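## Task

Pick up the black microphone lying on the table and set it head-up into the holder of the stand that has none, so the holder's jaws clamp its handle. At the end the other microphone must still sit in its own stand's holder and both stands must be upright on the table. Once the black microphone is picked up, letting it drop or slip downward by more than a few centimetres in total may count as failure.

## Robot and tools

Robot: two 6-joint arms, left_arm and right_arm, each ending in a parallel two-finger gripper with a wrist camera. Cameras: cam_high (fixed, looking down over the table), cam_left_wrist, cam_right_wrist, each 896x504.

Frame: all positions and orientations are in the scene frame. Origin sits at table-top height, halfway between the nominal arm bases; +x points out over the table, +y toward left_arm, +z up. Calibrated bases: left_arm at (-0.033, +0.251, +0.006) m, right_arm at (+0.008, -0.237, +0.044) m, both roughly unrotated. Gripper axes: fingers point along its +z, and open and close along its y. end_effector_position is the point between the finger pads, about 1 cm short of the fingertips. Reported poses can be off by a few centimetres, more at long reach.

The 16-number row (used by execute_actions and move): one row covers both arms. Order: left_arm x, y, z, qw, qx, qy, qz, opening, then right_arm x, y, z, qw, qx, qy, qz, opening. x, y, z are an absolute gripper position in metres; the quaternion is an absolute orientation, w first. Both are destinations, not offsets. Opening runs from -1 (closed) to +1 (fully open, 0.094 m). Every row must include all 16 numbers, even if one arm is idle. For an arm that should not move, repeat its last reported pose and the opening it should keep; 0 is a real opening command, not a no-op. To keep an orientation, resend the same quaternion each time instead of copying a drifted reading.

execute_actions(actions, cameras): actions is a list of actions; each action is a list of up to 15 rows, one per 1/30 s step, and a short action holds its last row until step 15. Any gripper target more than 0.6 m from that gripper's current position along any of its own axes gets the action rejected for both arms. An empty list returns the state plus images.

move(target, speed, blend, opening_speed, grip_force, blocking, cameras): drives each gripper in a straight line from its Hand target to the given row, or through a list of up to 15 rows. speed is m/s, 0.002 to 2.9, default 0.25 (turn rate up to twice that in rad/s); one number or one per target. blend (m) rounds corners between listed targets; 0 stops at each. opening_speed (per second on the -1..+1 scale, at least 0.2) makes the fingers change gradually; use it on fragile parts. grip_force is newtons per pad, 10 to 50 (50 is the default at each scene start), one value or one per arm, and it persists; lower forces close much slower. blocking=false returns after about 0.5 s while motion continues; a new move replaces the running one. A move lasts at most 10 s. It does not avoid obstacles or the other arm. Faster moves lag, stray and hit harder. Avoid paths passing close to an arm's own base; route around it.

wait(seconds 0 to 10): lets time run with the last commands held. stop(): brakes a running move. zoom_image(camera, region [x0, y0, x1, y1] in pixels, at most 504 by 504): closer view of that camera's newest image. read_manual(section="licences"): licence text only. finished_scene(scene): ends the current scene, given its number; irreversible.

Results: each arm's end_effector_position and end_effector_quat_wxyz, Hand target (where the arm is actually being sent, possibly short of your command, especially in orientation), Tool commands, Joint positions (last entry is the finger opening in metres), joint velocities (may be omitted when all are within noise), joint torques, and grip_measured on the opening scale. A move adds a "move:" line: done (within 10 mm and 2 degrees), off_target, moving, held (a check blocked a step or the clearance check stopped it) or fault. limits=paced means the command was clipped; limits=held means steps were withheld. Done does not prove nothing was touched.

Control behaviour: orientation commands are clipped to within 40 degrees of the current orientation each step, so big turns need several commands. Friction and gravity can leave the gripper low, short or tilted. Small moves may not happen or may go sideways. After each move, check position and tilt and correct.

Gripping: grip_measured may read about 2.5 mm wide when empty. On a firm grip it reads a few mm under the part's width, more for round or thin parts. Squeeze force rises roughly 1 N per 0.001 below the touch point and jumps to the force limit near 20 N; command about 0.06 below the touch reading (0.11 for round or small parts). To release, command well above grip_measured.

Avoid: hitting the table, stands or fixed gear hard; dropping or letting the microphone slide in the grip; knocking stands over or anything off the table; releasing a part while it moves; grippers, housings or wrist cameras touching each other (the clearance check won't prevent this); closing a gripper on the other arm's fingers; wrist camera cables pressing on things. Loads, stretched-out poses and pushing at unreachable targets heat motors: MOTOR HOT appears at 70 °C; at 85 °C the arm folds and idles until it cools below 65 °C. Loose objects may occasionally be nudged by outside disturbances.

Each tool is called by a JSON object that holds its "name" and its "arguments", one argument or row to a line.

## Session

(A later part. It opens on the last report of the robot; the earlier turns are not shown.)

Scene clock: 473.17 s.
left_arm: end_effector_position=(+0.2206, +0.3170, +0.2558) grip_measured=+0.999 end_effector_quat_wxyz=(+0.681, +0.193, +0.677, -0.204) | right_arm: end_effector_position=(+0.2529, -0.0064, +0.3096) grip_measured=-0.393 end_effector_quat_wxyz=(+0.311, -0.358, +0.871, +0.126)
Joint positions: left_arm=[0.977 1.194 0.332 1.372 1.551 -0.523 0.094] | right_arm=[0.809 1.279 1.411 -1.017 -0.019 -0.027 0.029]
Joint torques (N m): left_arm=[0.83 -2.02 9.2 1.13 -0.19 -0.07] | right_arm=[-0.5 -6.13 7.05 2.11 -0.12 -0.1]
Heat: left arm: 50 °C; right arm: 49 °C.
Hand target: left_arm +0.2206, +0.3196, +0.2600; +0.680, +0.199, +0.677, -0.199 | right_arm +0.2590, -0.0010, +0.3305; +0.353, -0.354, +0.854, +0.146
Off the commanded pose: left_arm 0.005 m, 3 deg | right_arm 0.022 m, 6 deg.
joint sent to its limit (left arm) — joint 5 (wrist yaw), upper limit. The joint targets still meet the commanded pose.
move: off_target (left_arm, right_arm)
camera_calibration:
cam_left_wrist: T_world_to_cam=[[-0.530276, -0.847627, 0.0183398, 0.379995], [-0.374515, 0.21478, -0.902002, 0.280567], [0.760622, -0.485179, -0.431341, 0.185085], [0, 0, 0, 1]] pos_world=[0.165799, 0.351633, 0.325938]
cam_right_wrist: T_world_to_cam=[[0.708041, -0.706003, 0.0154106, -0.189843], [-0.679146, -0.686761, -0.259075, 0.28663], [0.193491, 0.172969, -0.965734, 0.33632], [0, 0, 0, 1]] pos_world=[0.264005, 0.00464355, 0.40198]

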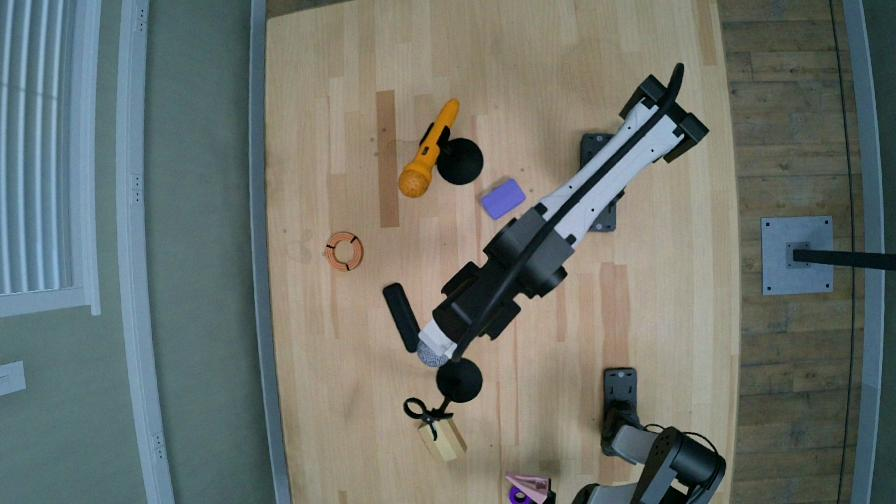

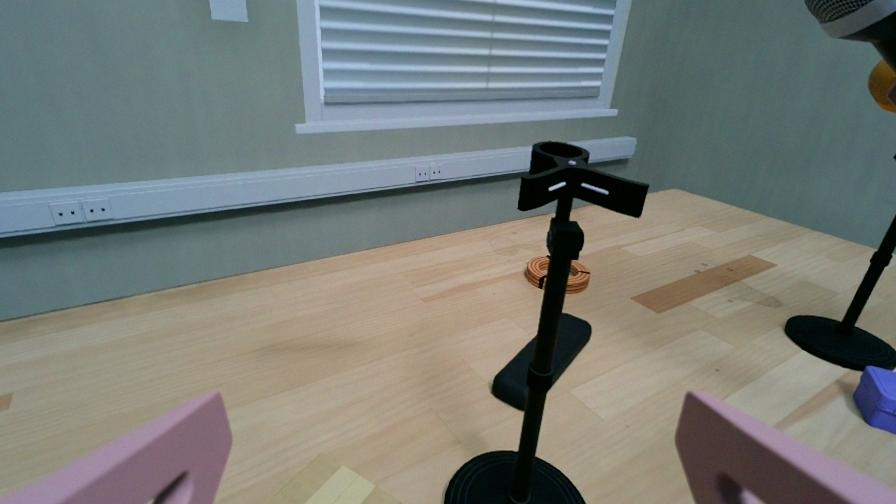

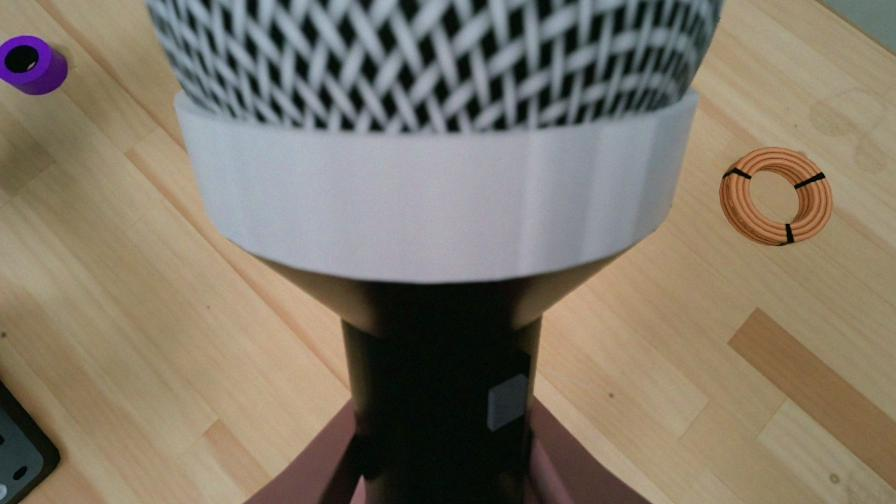

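{"name": "zoom_image", "arguments": {
  "camera": "cam_left_wrist",
  "region": [480, 120, 680, 270]
}}

{"name": "zoom_image", "arguments": {
  "camera": "cam_high",
  "region": [390, 340, 490, 460]
}}

Scaled by 2.520 from the camera's 896x504 image, which has a finer 1280x720 frame.

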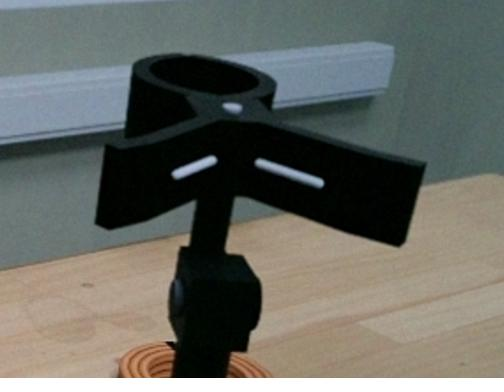

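Scaled by 4.200 from the camera's 896x504 image, which has a finer 1280x720 frame.

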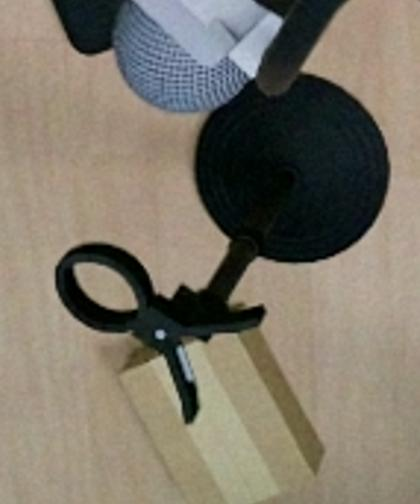

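{"name": "move", "arguments": {
  "target": [0.264, 0.225, 0.235, 0.6686, 0.2302, 0.6686, -0.2302, 1, 0.27, -0.02, 0.38, 0.6812, -0.2585, 0.6242, 0.2822, -1],
  "speed": 0.25,
  "cameras": ["all"]
}}

Scene clock: 516.60 s.
left_arm: end_effector_position=(+0.2615, +0.2253, +0.2258) grip_measured=+0.999 end_effector_quat_wxyz=(+0.663, +0.222, +0.674, -0.239) | right_arm: end_effector_position=(+0.2695, -0.0204, +0.3495) grip_measured=-0.393 end_effector_quat_wxyz=(+0.642, -0.269, +0.666, +0.268)
Joint positions: left_arm=[0.475 1.003 0.296 0.689 1.146 -0.012 0.094] | right_arm=[0.664 0.823 0.61 0.18 -0.178 0.007 0.029]
Joint torques (N m): left_arm=[-0.57 -2.58 11.03 1.51 -0.07 0.08] | right_arm=[-0.34 -1.2 8.14 2.97 -0.1 0.04]
Heat: left arm: 51 °C; right arm: 45 °C.
Hand target: left_arm +0.2637, +0.2250, +0.2349; +0.669, +0.230, +0.668, -0.230 | right_arm +0.2678, -0.0215, +0.3793; +0.680, -0.260, +0.626, +0.281
Off the commanded pose: left_arm 0.010 m, 2 deg | right_arm 0.031 m, 7 deg.
move: off_target (right_arm)
camera_calibration:
cam_left_wrist: T_world_to_cam=[[-0.607507, -0.793615, 0.0333313, 0.329214], [-0.37308, 0.248042, -0.894029, 0.278844], [0.701247, -0.555564, -0.446768, 0.131424], [0, 0, 0, 1]] pos_world=[0.21187, 0.265118, 0.297038]
cam_right_wrist: T_world_to_cam=[[0.699111, -0.715012, 0.00129388, -0.204953], [-0.313896, -0.308541, -0.897927, 0.431099], [0.642427, 0.627345, -0.440143, 0.0786994], [0, 0, 0, 1]] pos_world=[0.228047, -0.0629042, 0.421999]

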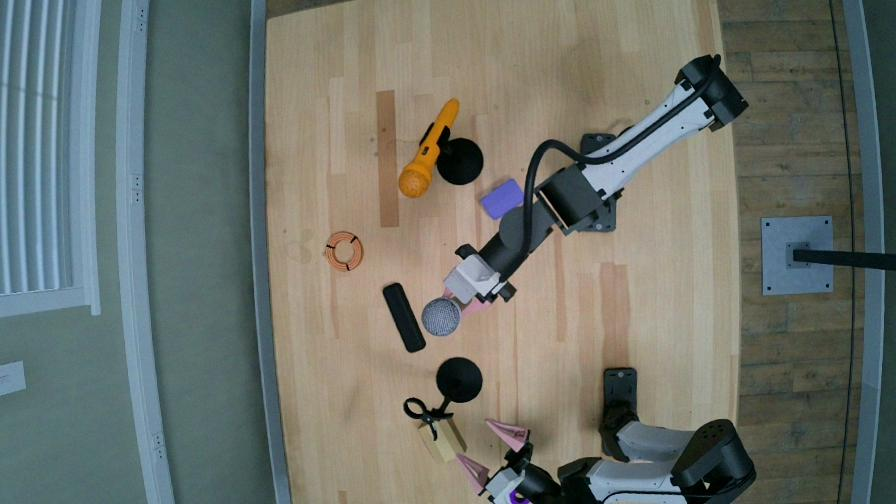

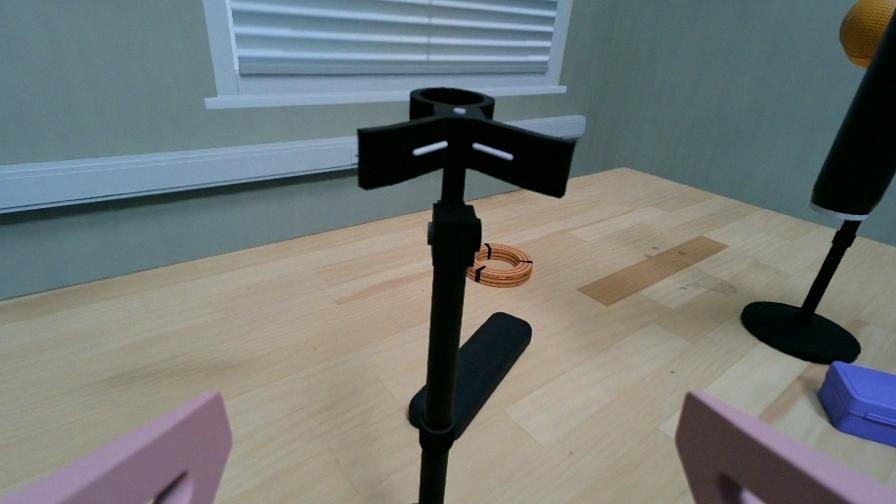

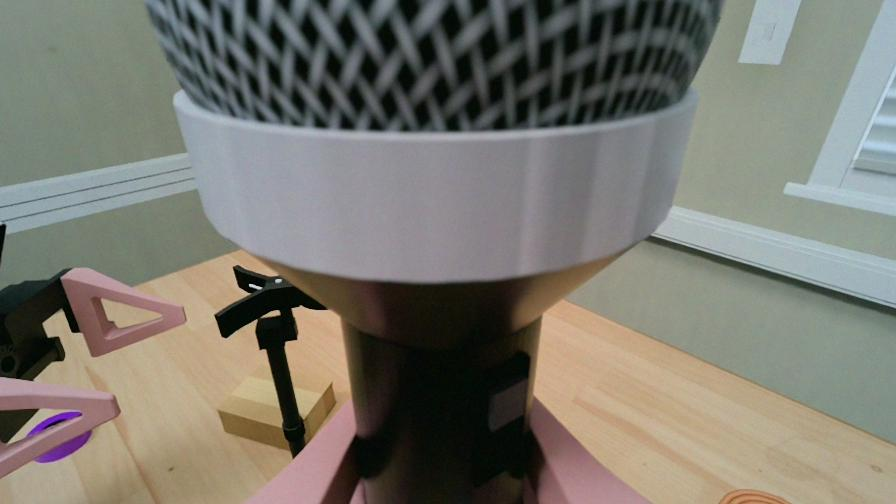

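{"name": "move", "arguments": {
  "target": [0.292, 0.194, 0.264, 0.6801, 0.2262, 0.6568, -0.2342, 1, 0.27, -0.02, 0.38, 0.6812, -0.2585, 0.6242, 0.2822, -1],
  "speed": 0.15,
  "cameras": ["cam_left_wrist","cam_right_wrist"]
}}

Scene clock: 544.00 s.
left_arm: end_effector_position=(+0.2876, +0.1943, +0.2563) grip_measured=+0.999 end_effector_quat_wxyz=(+0.678, +0.227, +0.658, -0.234) | right_arm: end_effector_position=(+0.2695, -0.0204, +0.3499) grip_measured=-0.393 end_effector_quat_wxyz=(+0.642, -0.268, +0.666, +0.269)
Joint positions: left_arm=[0.265 1.03 0.39 0.689 0.936 -0.04 0.094] | right_arm=[0.664 0.823 0.61 0.182 -0.178 0.007 0.029]
Joint torques (N m): left_arm=[-0.53 -1.57 11.62 1.67 -0.14 -0.09] | right_arm=[-0.35 -1.11 8.16 2.94 -0.11 0.04]
Heat: left arm: 52 °C; right arm: 49 °C.
Hand target: left_arm +0.2916, +0.1941, +0.2639; +0.680, +0.226, +0.657, -0.234 | right_arm +0.2679, -0.0214, +0.3794; +0.680, -0.259, +0.626, +0.281
Off the commanded pose: left_arm 0.009 m, 0 deg | right_arm 0.030 m, 7 deg.
move: off_target (right_arm)
camera_calibration:
cam_left_wrist: T_world_to_cam=[[-0.608583, -0.79347, 0.00570604, 0.326827], [-0.331305, 0.24756, -0.910467, 0.315807], [0.721016, -0.555986, -0.413541, 0.0954557], [0, 0, 0, 1]] pos_world=[0.234705, 0.234218, 0.325142]
cam_right_wrist: T_world_to_cam=[[0.699132, -0.714992, 0.0011828, -0.20491], [-0.312969, -0.307514, -0.898602, 0.431513], [0.642857, 0.627871, -0.438763, 0.0781851], [0, 0, 0, 1]] pos_world=[0.228048, -0.0629029, 0.422306]
Images, in order (width x height): cam_left_wrist 896x504, cam_right_wrist 896x504.

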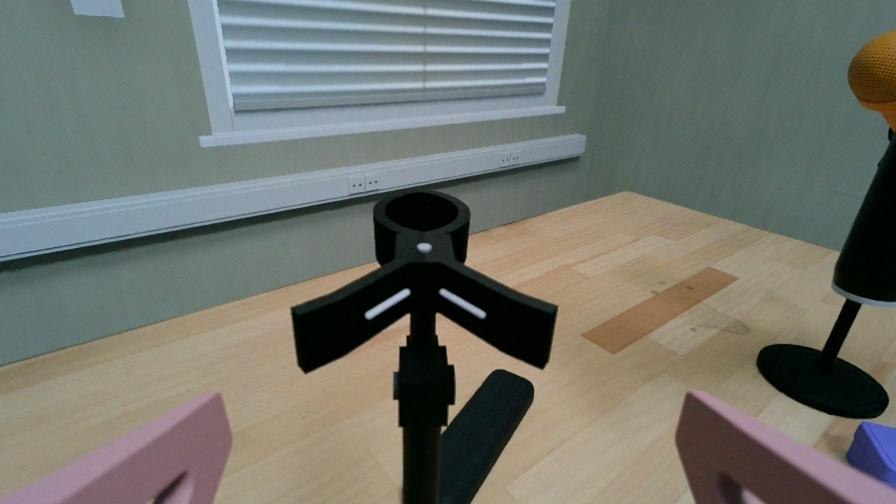

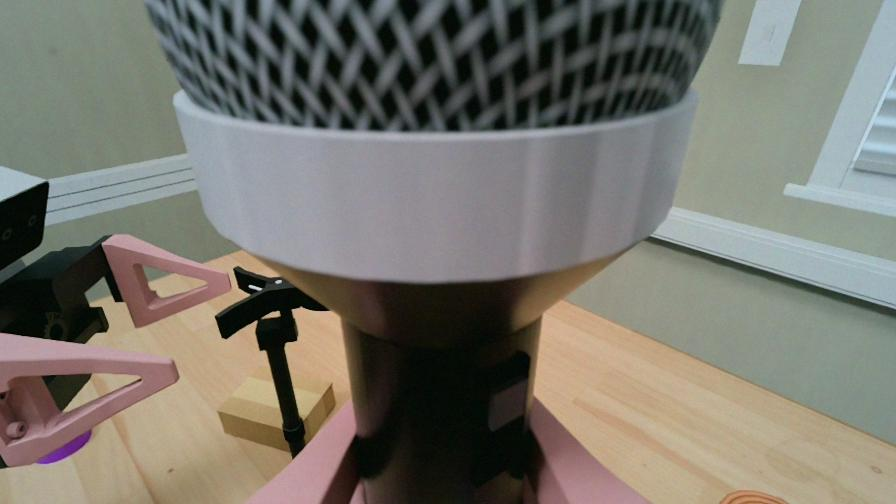

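{"name": "move", "arguments": {
  "target": [0.3234, 0.1764, 0.266, 0.6801, 0.2262, 0.6568, -0.2342, 1, 0.27, -0.02, 0.38, 0.6812, -0.2585, 0.6242, 0.2822, -1],
  "speed": 0.1,
  "cameras": ["cam_left_wrist","cam_right_wrist","cam_high"]
}}

Scene clock: 560.77 s.
left_arm: end_effector_position=(+0.3183, +0.1772, +0.2540) grip_measured=+0.999 end_effector_quat_wxyz=(+0.669, +0.220, +0.667, -0.241) | right_arm: end_effector_position=(+0.2695, -0.0204, +0.3499) grip_measured=-0.393 end_effector_quat_wxyz=(+0.642, -0.268, +0.666, +0.269)
Joint positions: left_arm=[0.151 1.168 0.469 0.717 0.822 -0.04 0.094] | right_arm=[0.664 0.823 0.61 0.182 -0.178 0.007 0.029]
Joint torques (N m): left_arm=[-0.4 -2.41 11.71 1.97 -0.1 0.02] | right_arm=[-0.34 -1.11 8.16 2.94 -0.11 0.05]
Heat: left arm: 55 °C; right arm: 51 °C.
Hand target: left_arm +0.3228, +0.1764, +0.2660; +0.680, +0.226, +0.657, -0.234 | right_arm +0.2679, -0.0214, +0.3793; +0.680, -0.259, +0.626, +0.281
Off the commanded pose: left_arm 0.013 m, 2 deg | right_arm 0.030 m, 7 deg.
move: off_target (left_arm, right_arm)
camera_calibration:
cam_left_wrist: T_world_to_cam=[[-0.60839, -0.792982, 0.0322739, 0.325058], [-0.358451, 0.238273, -0.902629, 0.336425], [0.708078, -0.560719, -0.429208, 0.0717043], [0, 0, 0, 1]] pos_world=[0.267582, 0.21781, 0.323952]
cam_right_wrist: T_world_to_cam=[[0.699132, -0.714992, 0.0011828, -0.20491], [-0.312969, -0.307514, -0.898602, 0.431513], [0.642857, 0.627871, -0.438763, 0.0781851], [0, 0, 0, 1]] pos_world=[0.228048, -0.0629029, 0.422306]

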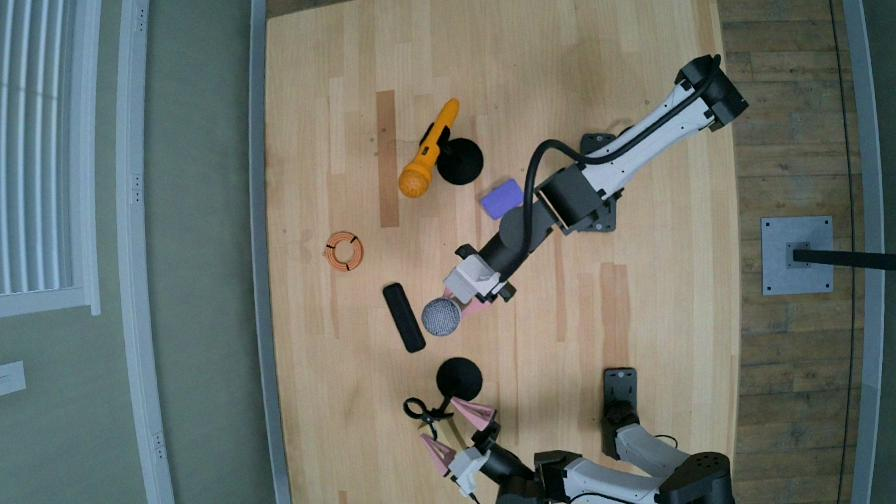

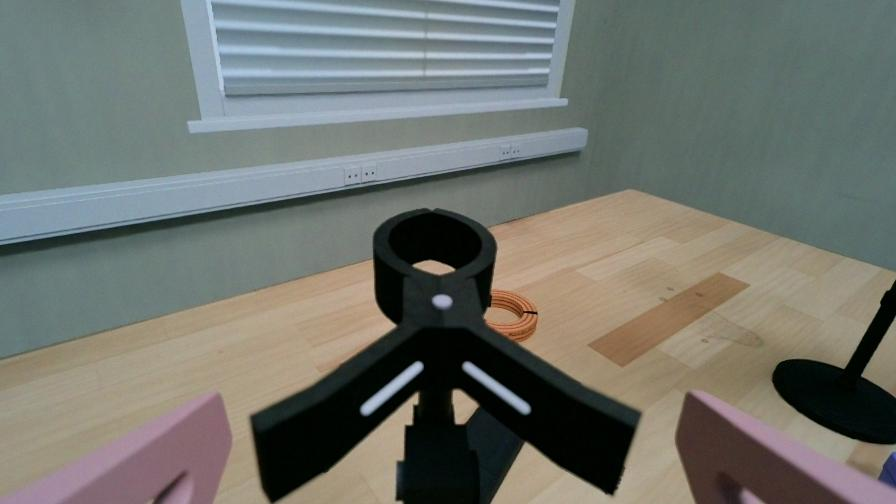

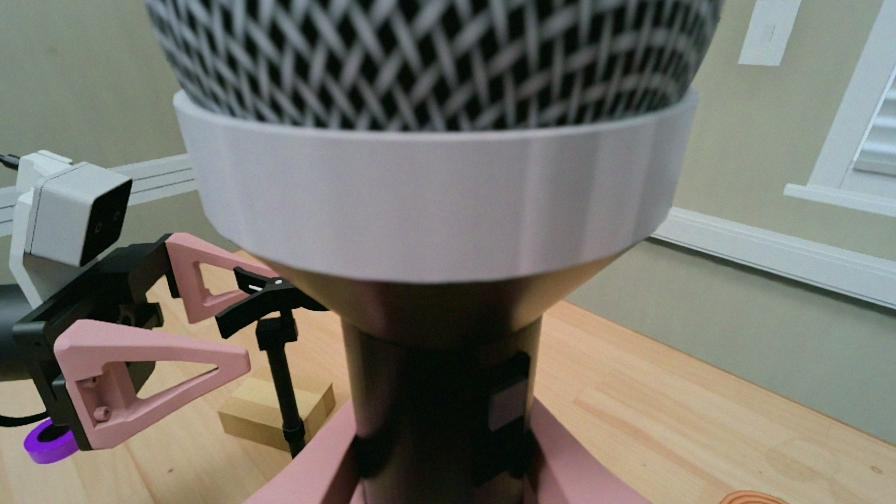

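{"name": "move", "arguments": {
  "target": [
    [0.3246, 0.178, 0.275, 0.6801, 0.2262, 0.6568, -0.2342, 1, 0.27, -0.02, 0.38, 0.6812, -0.2585, 0.6242, 0.2822, -1],
    [0.3246, 0.178, 0.275, 0.6801, 0.2262, 0.6568, -0.2342, 0.1, 0.27, -0.02, 0.38, 0.6812, -0.2585, 0.6242, 0.2822, -1]
  ],
  "speed": 0.1,
  "opening_speed": 0.4,
  "cameras": ["cam_left_wrist","cam_right_wrist","cam_high"]
}}

Scene clock: 574.67 s.
left_arm: end_effector_position=(+0.3217, +0.1776, +0.2652) grip_measured=+0.104 end_effector_quat_wxyz=(+0.675, +0.224, +0.662, -0.239) | right_arm: end_effector_position=(+0.2695, -0.0204, +0.3499) grip_measured=-0.393 end_effector_quat_wxyz=(+0.642, -0.268, +0.666, +0.269)
Joint positions: left_arm=[0.151 1.168 0.503 0.701 0.824 -0.041 0.052] | right_arm=[0.664 0.823 0.61 0.182 -0.178 0.007 0.029]
Joint torques (N m): left_arm=[0.02 -3.44 11.66 1.69 -0.07 0.04] | right_arm=[-0.32 -1.09 8.14 2.94 -0.1 0.04]
Heat: left arm: 56 °C; right arm: 53 °C.
Hand target: left_arm +0.3243, +0.1780, +0.2750; +0.680, +0.226, +0.657, -0.234 | right_arm +0.2679, -0.0214, +0.3793; +0.680, -0.259, +0.626, +0.281
Off the commanded pose: left_arm 0.010 m, 1 deg | right_arm 0.030 m, 7 deg.
move: off_target (right_arm)
camera_calibration:
cam_left_wrist: T_world_to_cam=[[-0.609793, -0.792298, 0.0204202, 0.330579], [-0.342743, 0.240386, -0.908153, 0.343657], [0.714619, -0.560784, -0.41814, 0.0693759], [0, 0, 0, 1]] pos_world=[0.269793, 0.218211, 0.334351]
cam_right_wrist: T_world_to_cam=[[0.699132, -0.714992, 0.0011828, -0.20491], [-0.312969, -0.307514, -0.898602, 0.431513], [0.642857, 0.627871, -0.438763, 0.0781851], [0, 0, 0, 1]] pos_world=[0.228048, -0.0629029, 0.422306]

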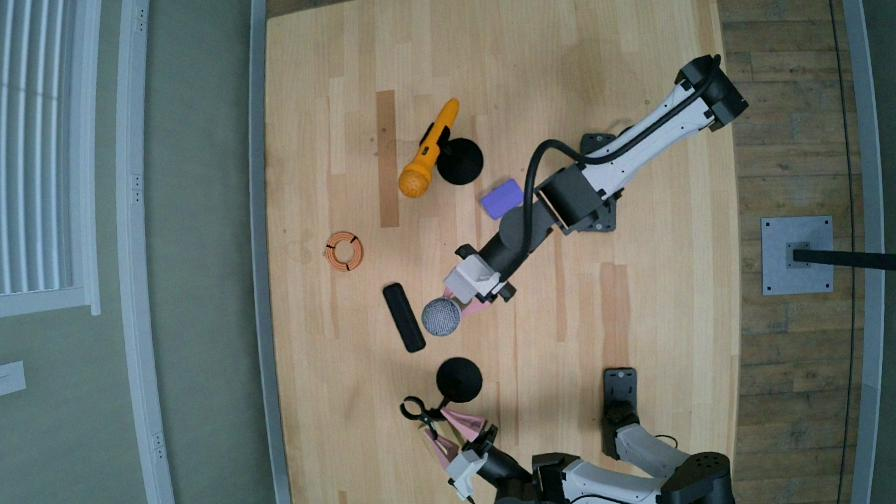

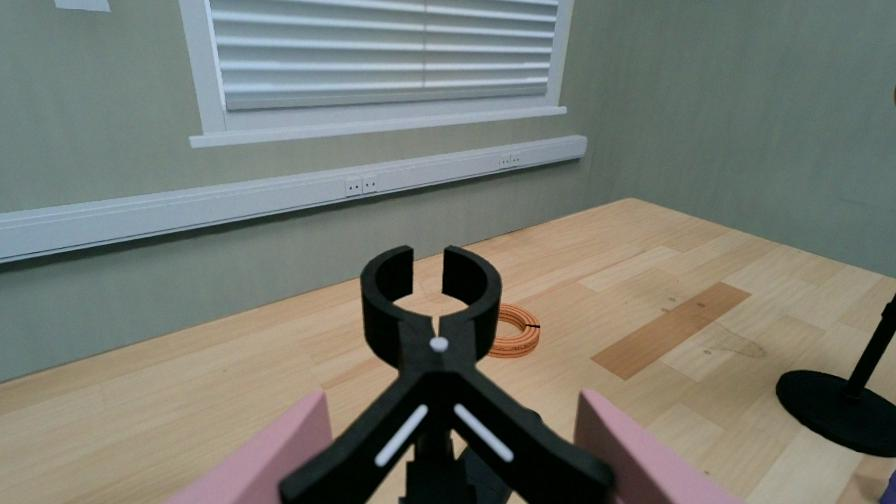

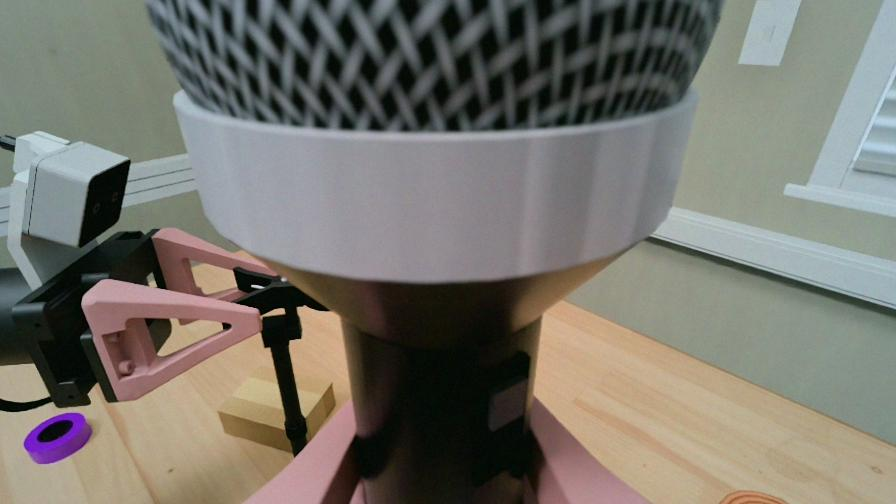

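{"name": "zoom_image", "arguments": {
  "camera": "cam_left_wrist",
  "region": [330, 230, 540, 380]
}}

{"name": "zoom_image", "arguments": {
  "camera": "cam_high",
  "region": [380, 380, 470, 450]
}}

Scaled by 2.400 from the camera's 896x504 image, which has a finer 1280x720 frame.

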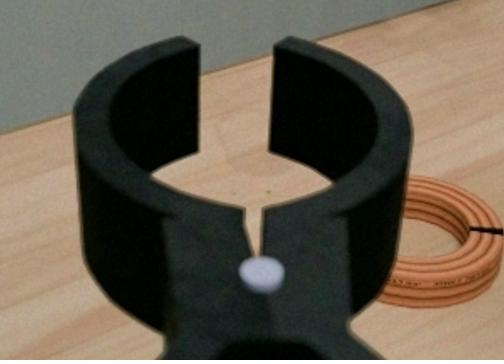

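Scaled by 5.600 from the camera's 896x504 image, which has a finer 1280x720 frame.

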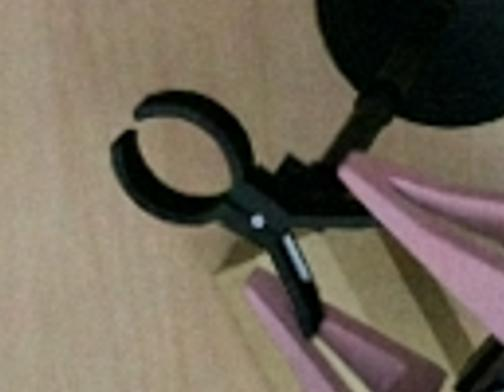

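{"name": "move", "arguments": {
  "target": [
    [0.3246, 0.178, 0.275, 0.6801, 0.2262, 0.6568, -0.2342, -0.12, 0.28, 0.0, 0.47, 0.6694, -0.2624, 0.6345, 0.2773, -1],
    [0.3246, 0.178, 0.275, 0.6801, 0.2262, 0.6568, -0.2342, -0.12, 0.345, 0.14, 0.475, 0.6694, -0.2624, 0.6345, 0.2773, -1]
  ],
  "speed": 0.15,
  "opening_speed": 0.4,
  "cameras": ["all"]
}}

Scene clock: 616.70 s.
left_arm: end_effector_position=(+0.3217, +0.1776, +0.2655) grip_measured=-0.116 end_effector_quat_wxyz=(+0.675, +0.224, +0.662, -0.240) | right_arm: end_effector_position=(+0.3430, +0.1362, +0.4131) grip_measured=-0.393 end_effector_quat_wxyz=(+0.613, -0.290, +0.690, +0.252)
Joint positions: left_arm=[0.151 1.168 0.504 0.701 0.824 -0.042 0.042] | right_arm=[0.93 1.511 1.361 0.027 0.078 0.002 0.029]
Joint torques (N m): left_arm=[-0.02 -3.54 11.58 1.7 -0.08 0.04] | right_arm=[0.64 -7.75 13.52 2.95 0.1 -0.07]
Heat: left arm: 57 °C; right arm: 57 °C.
Hand target: left_arm +0.3243, +0.1780, +0.2750; +0.680, +0.226, +0.657, -0.234 | right_arm +0.3398, +0.1338, +0.4729; +0.670, -0.263, +0.637, +0.278
Off the commanded pose: left_arm 0.010 m, 1 deg | right_arm 0.062 m, 10 deg.
move: off_target (right_arm)
camera_calibration:
cam_left_wrist: T_world_to_cam=[[-0.610361, -0.791846, 0.0209691, 0.330443], [-0.342563, 0.239996, -0.908324, 0.344023], [0.71422, -0.561589, -0.417741, 0.0696516], [0, 0, 0, 1]] pos_world=[0.269792, 0.218211, 0.334652]
cam_right_wrist: T_world_to_cam=[[0.707427, -0.706432, 0.0223703, -0.157103], [-0.353294, -0.38085, -0.854481, 0.565021], [0.612152, 0.59658, -0.519001, 0.00832549], [0, 0, 0, 1]] pos_world=[0.305661, 0.0992391, 0.490635]

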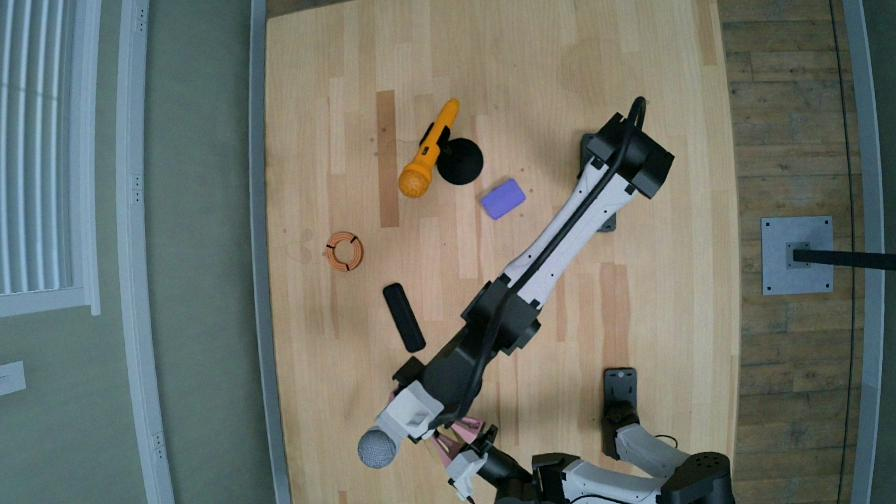

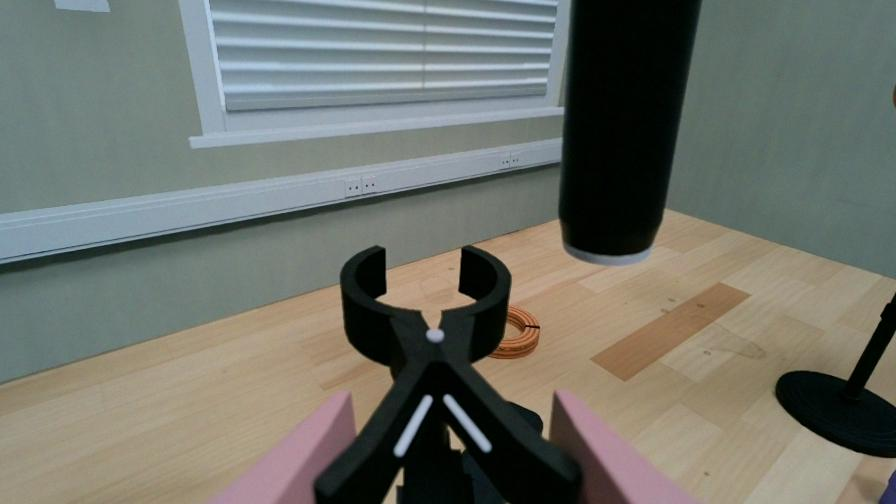

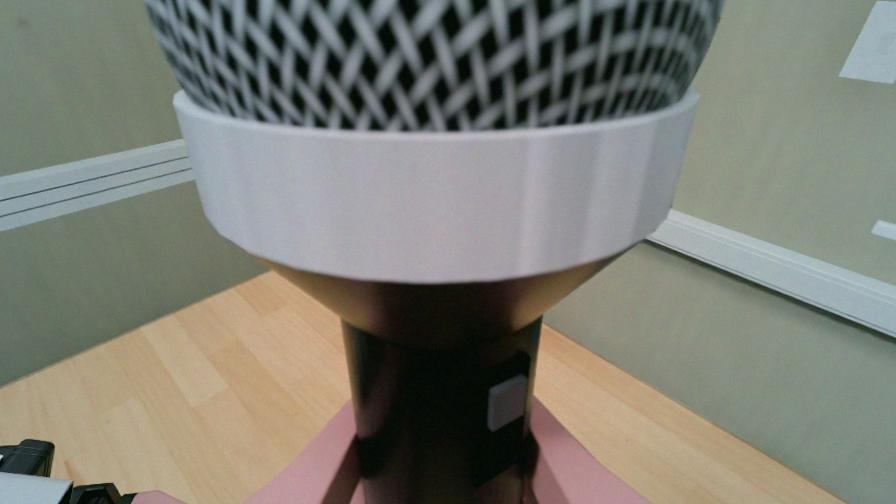

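{"name": "move", "arguments": {
  "target": [
    [0.3246, 0.178, 0.275, 0.6801, 0.2262, 0.6568, -0.2342, -0.12, 0.345, 0.14, 0.505, 0.6893, -0.2548, 0.6152, 0.2855, -1],
    [0.3246, 0.178, 0.275, 0.6801, 0.2262, 0.6568, -0.2342, -0.12, 0.362, 0.172, 0.505, 0.6893, -0.2548, 0.6152, 0.2855, -1]
  ],
  "speed": 0.1,
  "cameras": ["cam_left_wrist", "cam_high"]
}}

Scene clock: 638.20 s.
left_arm: end_effector_position=(+0.3217, +0.1776, +0.2655) grip_measured=-0.116 end_effector_quat_wxyz=(+0.675, +0.224, +0.662, -0.240) | right_arm: end_effector_position=(+0.3640, +0.1715, +0.4440) grip_measured=-0.393 end_effector_quat_wxyz=(+0.637, -0.283, +0.668, +0.261)
Joint positions: left_arm=[0.151 1.168 0.504 0.701 0.824 -0.042 0.042] | right_arm=[0.949 1.665 1.573 0.04 0.097 -0.007 0.029]
Joint torques (N m): left_arm=[0.01 -3.47 11.62 1.68 -0.07 0.02] | right_arm=[0.79 -9.39 13.48 2.84 0.1 -0.06]
Heat: left arm: 56 °C; right arm: 61 °C.
Hand target: left_arm +0.3243, +0.1780, +0.2750; +0.680, +0.226, +0.657, -0.234 | right_arm +0.3572, +0.1662, +0.5025; +0.688, -0.255, +0.616, +0.286
Off the commanded pose: left_arm 0.010 m, 1 deg | right_arm 0.061 m, 10 deg.
move: off_target (right_arm)
camera_calibration:
cam_left_wrist: T_world_to_cam=[[-0.610361, -0.791846, 0.0209691, 0.330443], [-0.342563, 0.239996, -0.908324, 0.344023], [0.71422, -0.561589, -0.417741, 0.0696516], [0, 0, 0, 1]] pos_world=[0.269792, 0.218211, 0.334652]
Images, in order (width x height): cam_high 896x504, cam_left_wrist 896x504.

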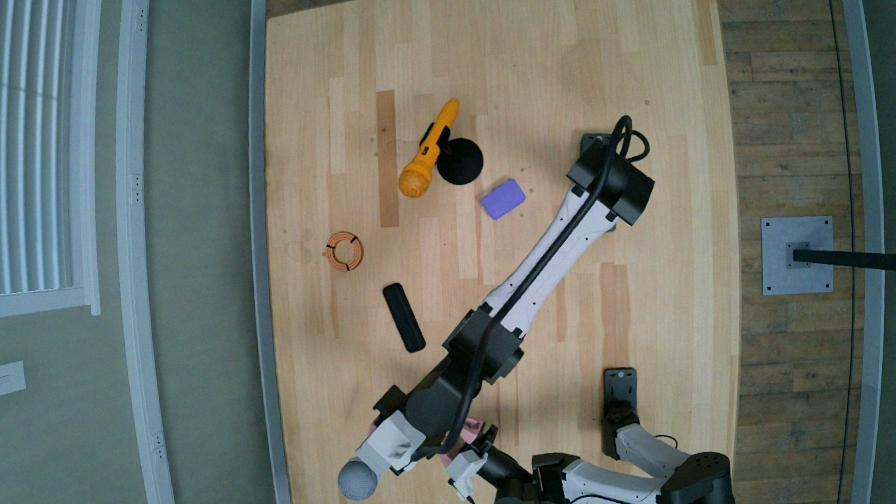

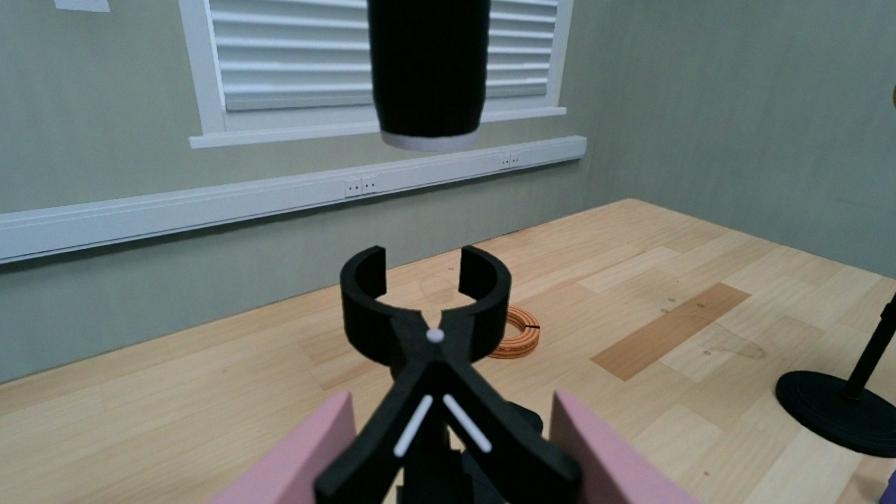

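{"name": "move", "arguments": {
  "target": [0.3246, 0.178, 0.275, 0.6801, 0.2262, 0.6568, -0.2342, -0.12, 0.362, 0.175, 0.480, 0.6848, -0.2569, 0.6243, 0.2836, -1],
  "speed": 0.06,
  "cameras": ["cam_left_wrist"]
}}

Scene clock: 668.77 s.
left_arm: end_effector_position=(+0.3217, +0.1776, +0.2655) grip_measured=-0.116 end_effector_quat_wxyz=(+0.675, +0.224, +0.662, -0.240) | right_arm: end_effector_position=(+0.3656, +0.1748, +0.4424) grip_measured=-0.393 end_effector_quat_wxyz=(+0.642, -0.279, +0.664, +0.261)
Joint positions: left_arm=[0.151 1.168 0.504 0.701 0.824 -0.042 0.042] | right_arm=[0.953 1.676 1.565 0.073 0.105 -0.007 0.029]
Joint torques (N m): left_arm=[-0.03 -3.58 11.51 1.7 -0.09 0.06] | right_arm=[0.94 -9.59 8.12 2.99 0.1 -0.03]
Heat: left arm: 56 °C; right arm: 63 °C.
Hand target: left_arm +0.3243, +0.1780, +0.2750; +0.680, +0.226, +0.657, -0.234 | right_arm +0.3599, +0.1723, +0.4791; +0.681, -0.257, +0.625, +0.283
Off the commanded pose: left_arm 0.010 m, 1 deg | right_arm 0.038 m, 8 deg.
move: off_target (right_arm)
camera_calibration:
cam_left_wrist: T_world_to_cam=[[-0.610361, -0.791846, 0.0209691, 0.330443], [-0.342563, 0.239996, -0.908324, 0.344023], [0.71422, -0.561589, -0.417741, 0.0696516], [0, 0, 0, 1]] pos_world=[0.269792, 0.218211, 0.334652]
Images, in order (width x height): cam_left_wrist 896x504.

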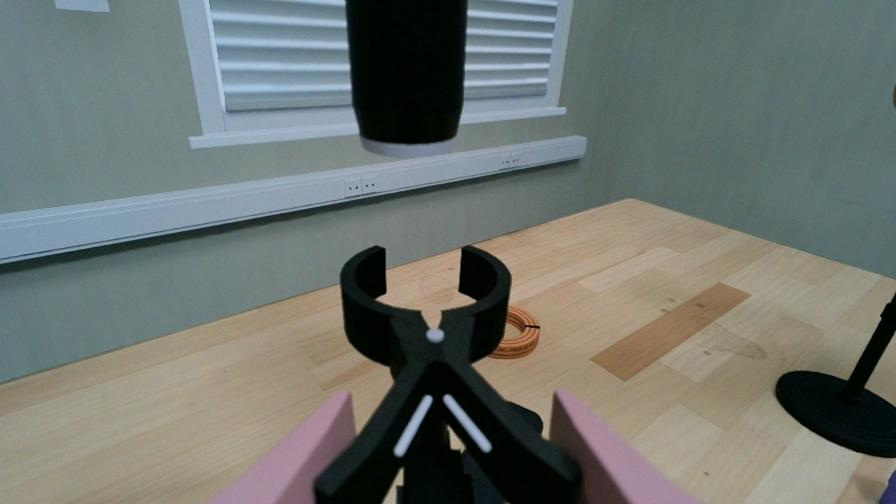

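{"name": "move", "arguments": {
  "target": [0.3246, 0.178, 0.275, 0.6801, 0.2262, 0.6568, -0.2342, -0.12, 0.360, 0.1722, 0.450, 0.6848, -0.2569, 0.6243, 0.2836, -1],
  "speed": 0.06,
  "cameras": ["cam_left_wrist"]
}}

Scene clock: 676.80 s.
left_arm: end_effector_position=(+0.3217, +0.1776, +0.2655) grip_measured=-0.116 end_effector_quat_wxyz=(+0.675, +0.224, +0.662, -0.240) | right_arm: end_effector_position=(+0.3666, +0.1760, +0.3960) grip_measured=-0.393 end_effector_quat_wxyz=(+0.632, -0.284, +0.674, +0.256)
Joint positions: left_arm=[0.151 1.168 0.504 0.701 0.824 -0.042 0.042] | right_arm=[0.953 1.676 1.411 0.196 0.105 -0.007 0.029]
Joint torques (N m): left_arm=[0.06 -3.49 11.54 1.71 -0.08 0.07] | right_arm=[0.87 -12.04 8.65 2.97 0.09 -0.03]
Heat: left arm: 56 °C; right arm: 64 °C.
Hand target: left_arm +0.3243, +0.1780, +0.2750; +0.680, +0.226, +0.657, -0.234 | right_arm +0.3575, +0.1689, +0.4488; +0.681, -0.257, +0.624, +0.283
Off the commanded pose: left_arm 0.010 m, 1 deg | right_arm 0.055 m, 9 deg.
move: off_target (right_arm)
camera_calibration:
cam_left_wrist: T_world_to_cam=[[-0.610361, -0.791846, 0.0209691, 0.330443], [-0.342563, 0.239996, -0.908324, 0.344023], [0.71422, -0.561589, -0.417741, 0.0696516], [0, 0, 0, 1]] pos_world=[0.269792, 0.218211, 0.334652]
Images, in order (width x height): cam_left_wrist 896x504.

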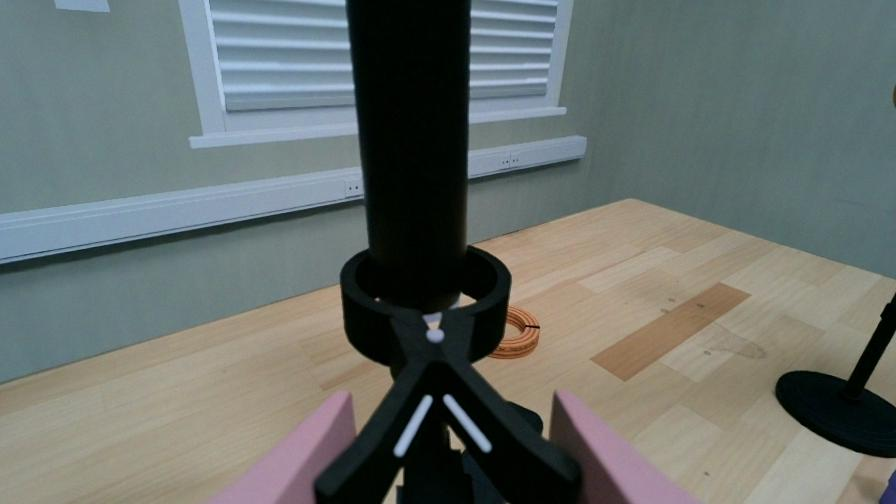

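{"name": "zoom_image", "arguments": {
  "camera": "cam_left_wrist",
  "region": [320, 200, 540, 380]
}}

Scaled by 2.291 from the camera's 896x504 image, which has a finer 1280x720 frame.

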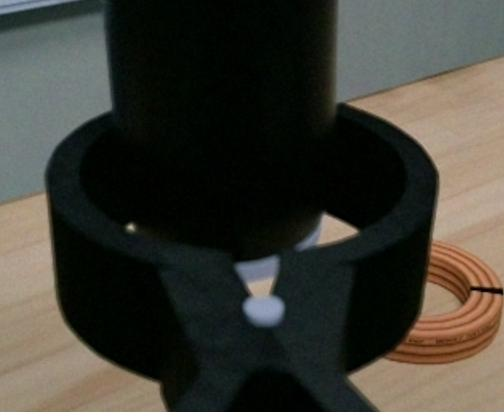

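{"name": "move", "arguments": {
  "target": [0.3246, 0.178, 0.275, 0.6801, 0.2262, 0.6568, -0.2342, -0.12, 0.354, 0.166, 0.450, 0.6848, -0.2569, 0.6243, 0.2836, -1],
  "speed": 0.06,
  "cameras": ["cam_left_wrist"]
}}

Scene clock: 688.73 s.
left_arm: end_effector_position=(+0.3217, +0.1776, +0.2655) grip_measured=-0.116 end_effector_quat_wxyz=(+0.675, +0.224, +0.662, -0.240) | right_arm: end_effector_position=(+0.3640, +0.1725, +0.3909) grip_measured=-0.393 end_effector_quat_wxyz=(+0.630, -0.285, +0.676, +0.254)
Joint positions: left_arm=[0.151 1.168 0.504 0.701 0.824 -0.042 0.042] | right_arm=[0.953 1.661 1.382 0.201 0.106 -0.007 0.029]
Joint torques (N m): left_arm=[0.1 -3.48 11.55 1.71 -0.08 0.04] | right_arm=[1.05 -13.3 8.23 2.96 0.1 -0.03]
Heat: left arm: 57 °C; right arm: 66 °C.
Hand target: left_arm +0.3243, +0.1780, +0.2750; +0.680, +0.226, +0.657, -0.234 | right_arm +0.3519, +0.1630, +0.4485; +0.681, -0.257, +0.624, +0.283
Off the commanded pose: left_arm 0.010 m, 1 deg | right_arm 0.060 m, 10 deg.
move: off_target (right_arm)
camera_calibration:
cam_left_wrist: T_world_to_cam=[[-0.610361, -0.791846, 0.0209691, 0.330443], [-0.342563, 0.239996, -0.908324, 0.344023], [0.71422, -0.561589, -0.417741, 0.0696516], [0, 0, 0, 1]] pos_world=[0.269792, 0.218211, 0.334652]
Images, in order (width x height): cam_left_wrist 896x504.

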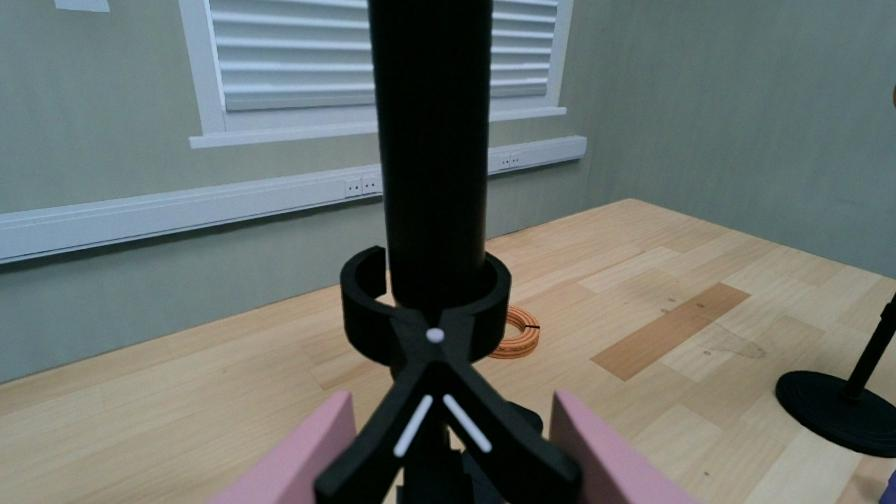

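{"name": "zoom_image", "arguments": {
  "camera": "cam_left_wrist",
  "region": [320, 200, 540, 380]
}}

Scaled by 2.291 from the camera's 896x504 image, which has a finer 1280x720 frame.

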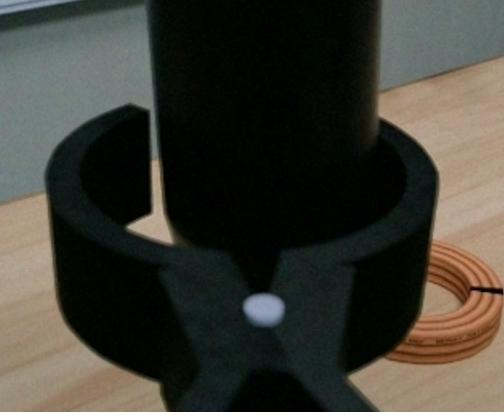

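{"name": "move", "arguments": {
  "target": [0.3246, 0.178, 0.275, 0.6801, 0.2262, 0.6568, -0.2342, -0.12, 0.3562, 0.1685, 0.415, 0.6848, -0.2569, 0.6243, 0.2836, -1],
  "speed": 0.06,
  "cameras": ["cam_left_wrist"]
}}

Scene clock: 697.70 s.
left_arm: end_effector_position=(+0.3213, +0.1771, +0.2655) grip_measured=-0.116 end_effector_quat_wxyz=(+0.674, +0.225, +0.661, -0.241) | right_arm: end_effector_position=(+0.3612, +0.1690, +0.3700) grip_measured=-0.393 end_effector_quat_wxyz=(+0.637, -0.281, +0.669, +0.258)
Joint positions: left_arm=[0.151 1.168 0.504 0.701 0.828 -0.042 0.042] | right_arm=[0.953 1.652 1.265 0.332 0.106 -0.007 0.029]
Joint torques (N m): left_arm=[-0.06 -3.47 11.52 1.71 -0.11 0.04] | right_arm=[1.05 -10.47 8.29 2.98 0.09 -0.03]
Heat: left arm: 57 °C; right arm: 65 °C.
Hand target: left_arm +0.3243, +0.1780, +0.2750; +0.680, +0.226, +0.657, -0.234 | right_arm +0.3543, +0.1658, +0.4141; +0.681, -0.257, +0.625, +0.283
Off the commanded pose: left_arm 0.010 m, 1 deg | right_arm 0.045 m, 8 deg.
move: off_target (right_arm)
camera_calibration:
cam_left_wrist: T_world_to_cam=[[-0.613117, -0.789717, 0.0208476, 0.3304], [-0.341709, 0.241317, -0.908296, 0.343498], [0.712265, -0.564015, -0.417809, 0.0707074], [0, 0, 0, 1]] pos_world=[0.269588, 0.217911, 0.334652]
Images, in order (width x height): cam_left_wrist 896x504.

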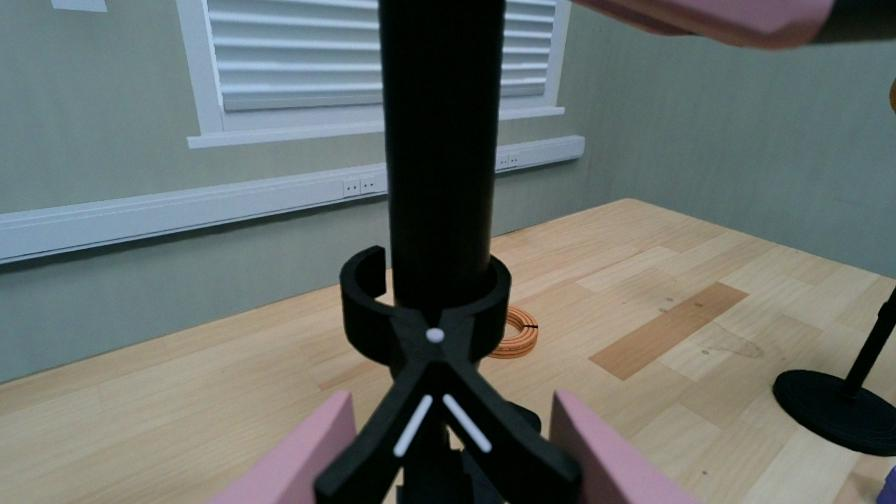

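{"name": "move", "arguments": {
  "target": [0.3246, 0.178, 0.275, 0.6801, 0.2262, 0.6568, -0.2342, -0.12, 0.3617, 0.175, 0.412, 0.6848, -0.2569, 0.6243, 0.2836, -1],
  "speed": 0.06,
  "cameras": ["cam_left_wrist"]
}}

Scene clock: 701.77 s.
left_arm: end_effector_position=(+0.3213, +0.1771, +0.2655) grip_measured=-0.116 end_effector_quat_wxyz=(+0.674, +0.225, +0.661, -0.241) | right_arm: end_effector_position=(+0.3634, +0.1717, +0.3632) grip_measured=-0.393 end_effector_quat_wxyz=(+0.635, -0.282, +0.671, +0.257)
Joint positions: left_arm=[0.151 1.168 0.504 0.701 0.828 -0.042 0.042] | right_arm=[0.953 1.668 1.262 0.345 0.106 -0.007 0.029]
Joint torques (N m): left_arm=[0.02 -3.49 11.58 1.67 -0.12 0.05] | right_arm=[0.98 -9.52 10.33 2.97 0.09 -0.03]
Heat: left arm: 57 °C; right arm: 66 °C.
Hand target: left_arm +0.3243, +0.1780, +0.2750; +0.680, +0.226, +0.657, -0.234 | right_arm +0.3588, +0.1713, +0.4111; +0.682, -0.257, +0.624, +0.283
Off the commanded pose: left_arm 0.010 m, 1 deg | right_arm 0.049 m, 9 deg.
move: off_target (right_arm)
camera_calibration:
cam_left_wrist: T_world_to_cam=[[-0.613117, -0.789717, 0.0208476, 0.3304], [-0.341709, 0.241317, -0.908296, 0.343498], [0.712265, -0.564015, -0.417809, 0.0707074], [0, 0, 0, 1]] pos_world=[0.269588, 0.217911, 0.334652]
Images, in order (width x height): cam_left_wrist 896x504.

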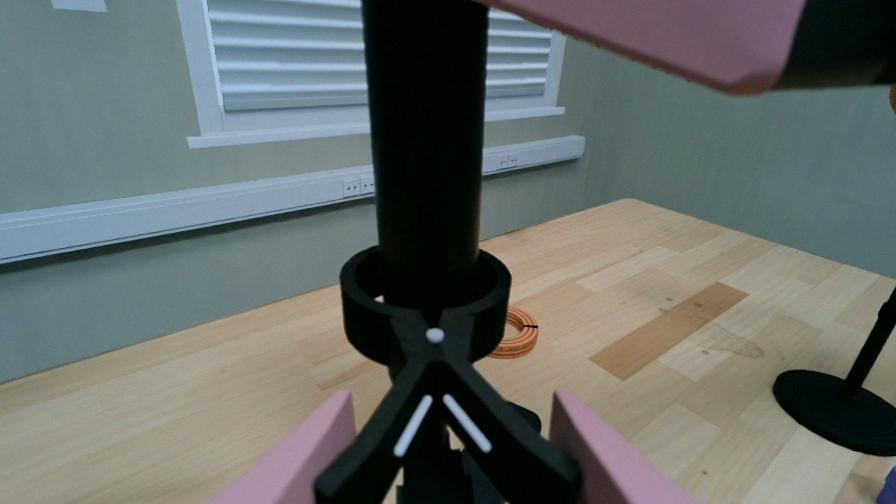

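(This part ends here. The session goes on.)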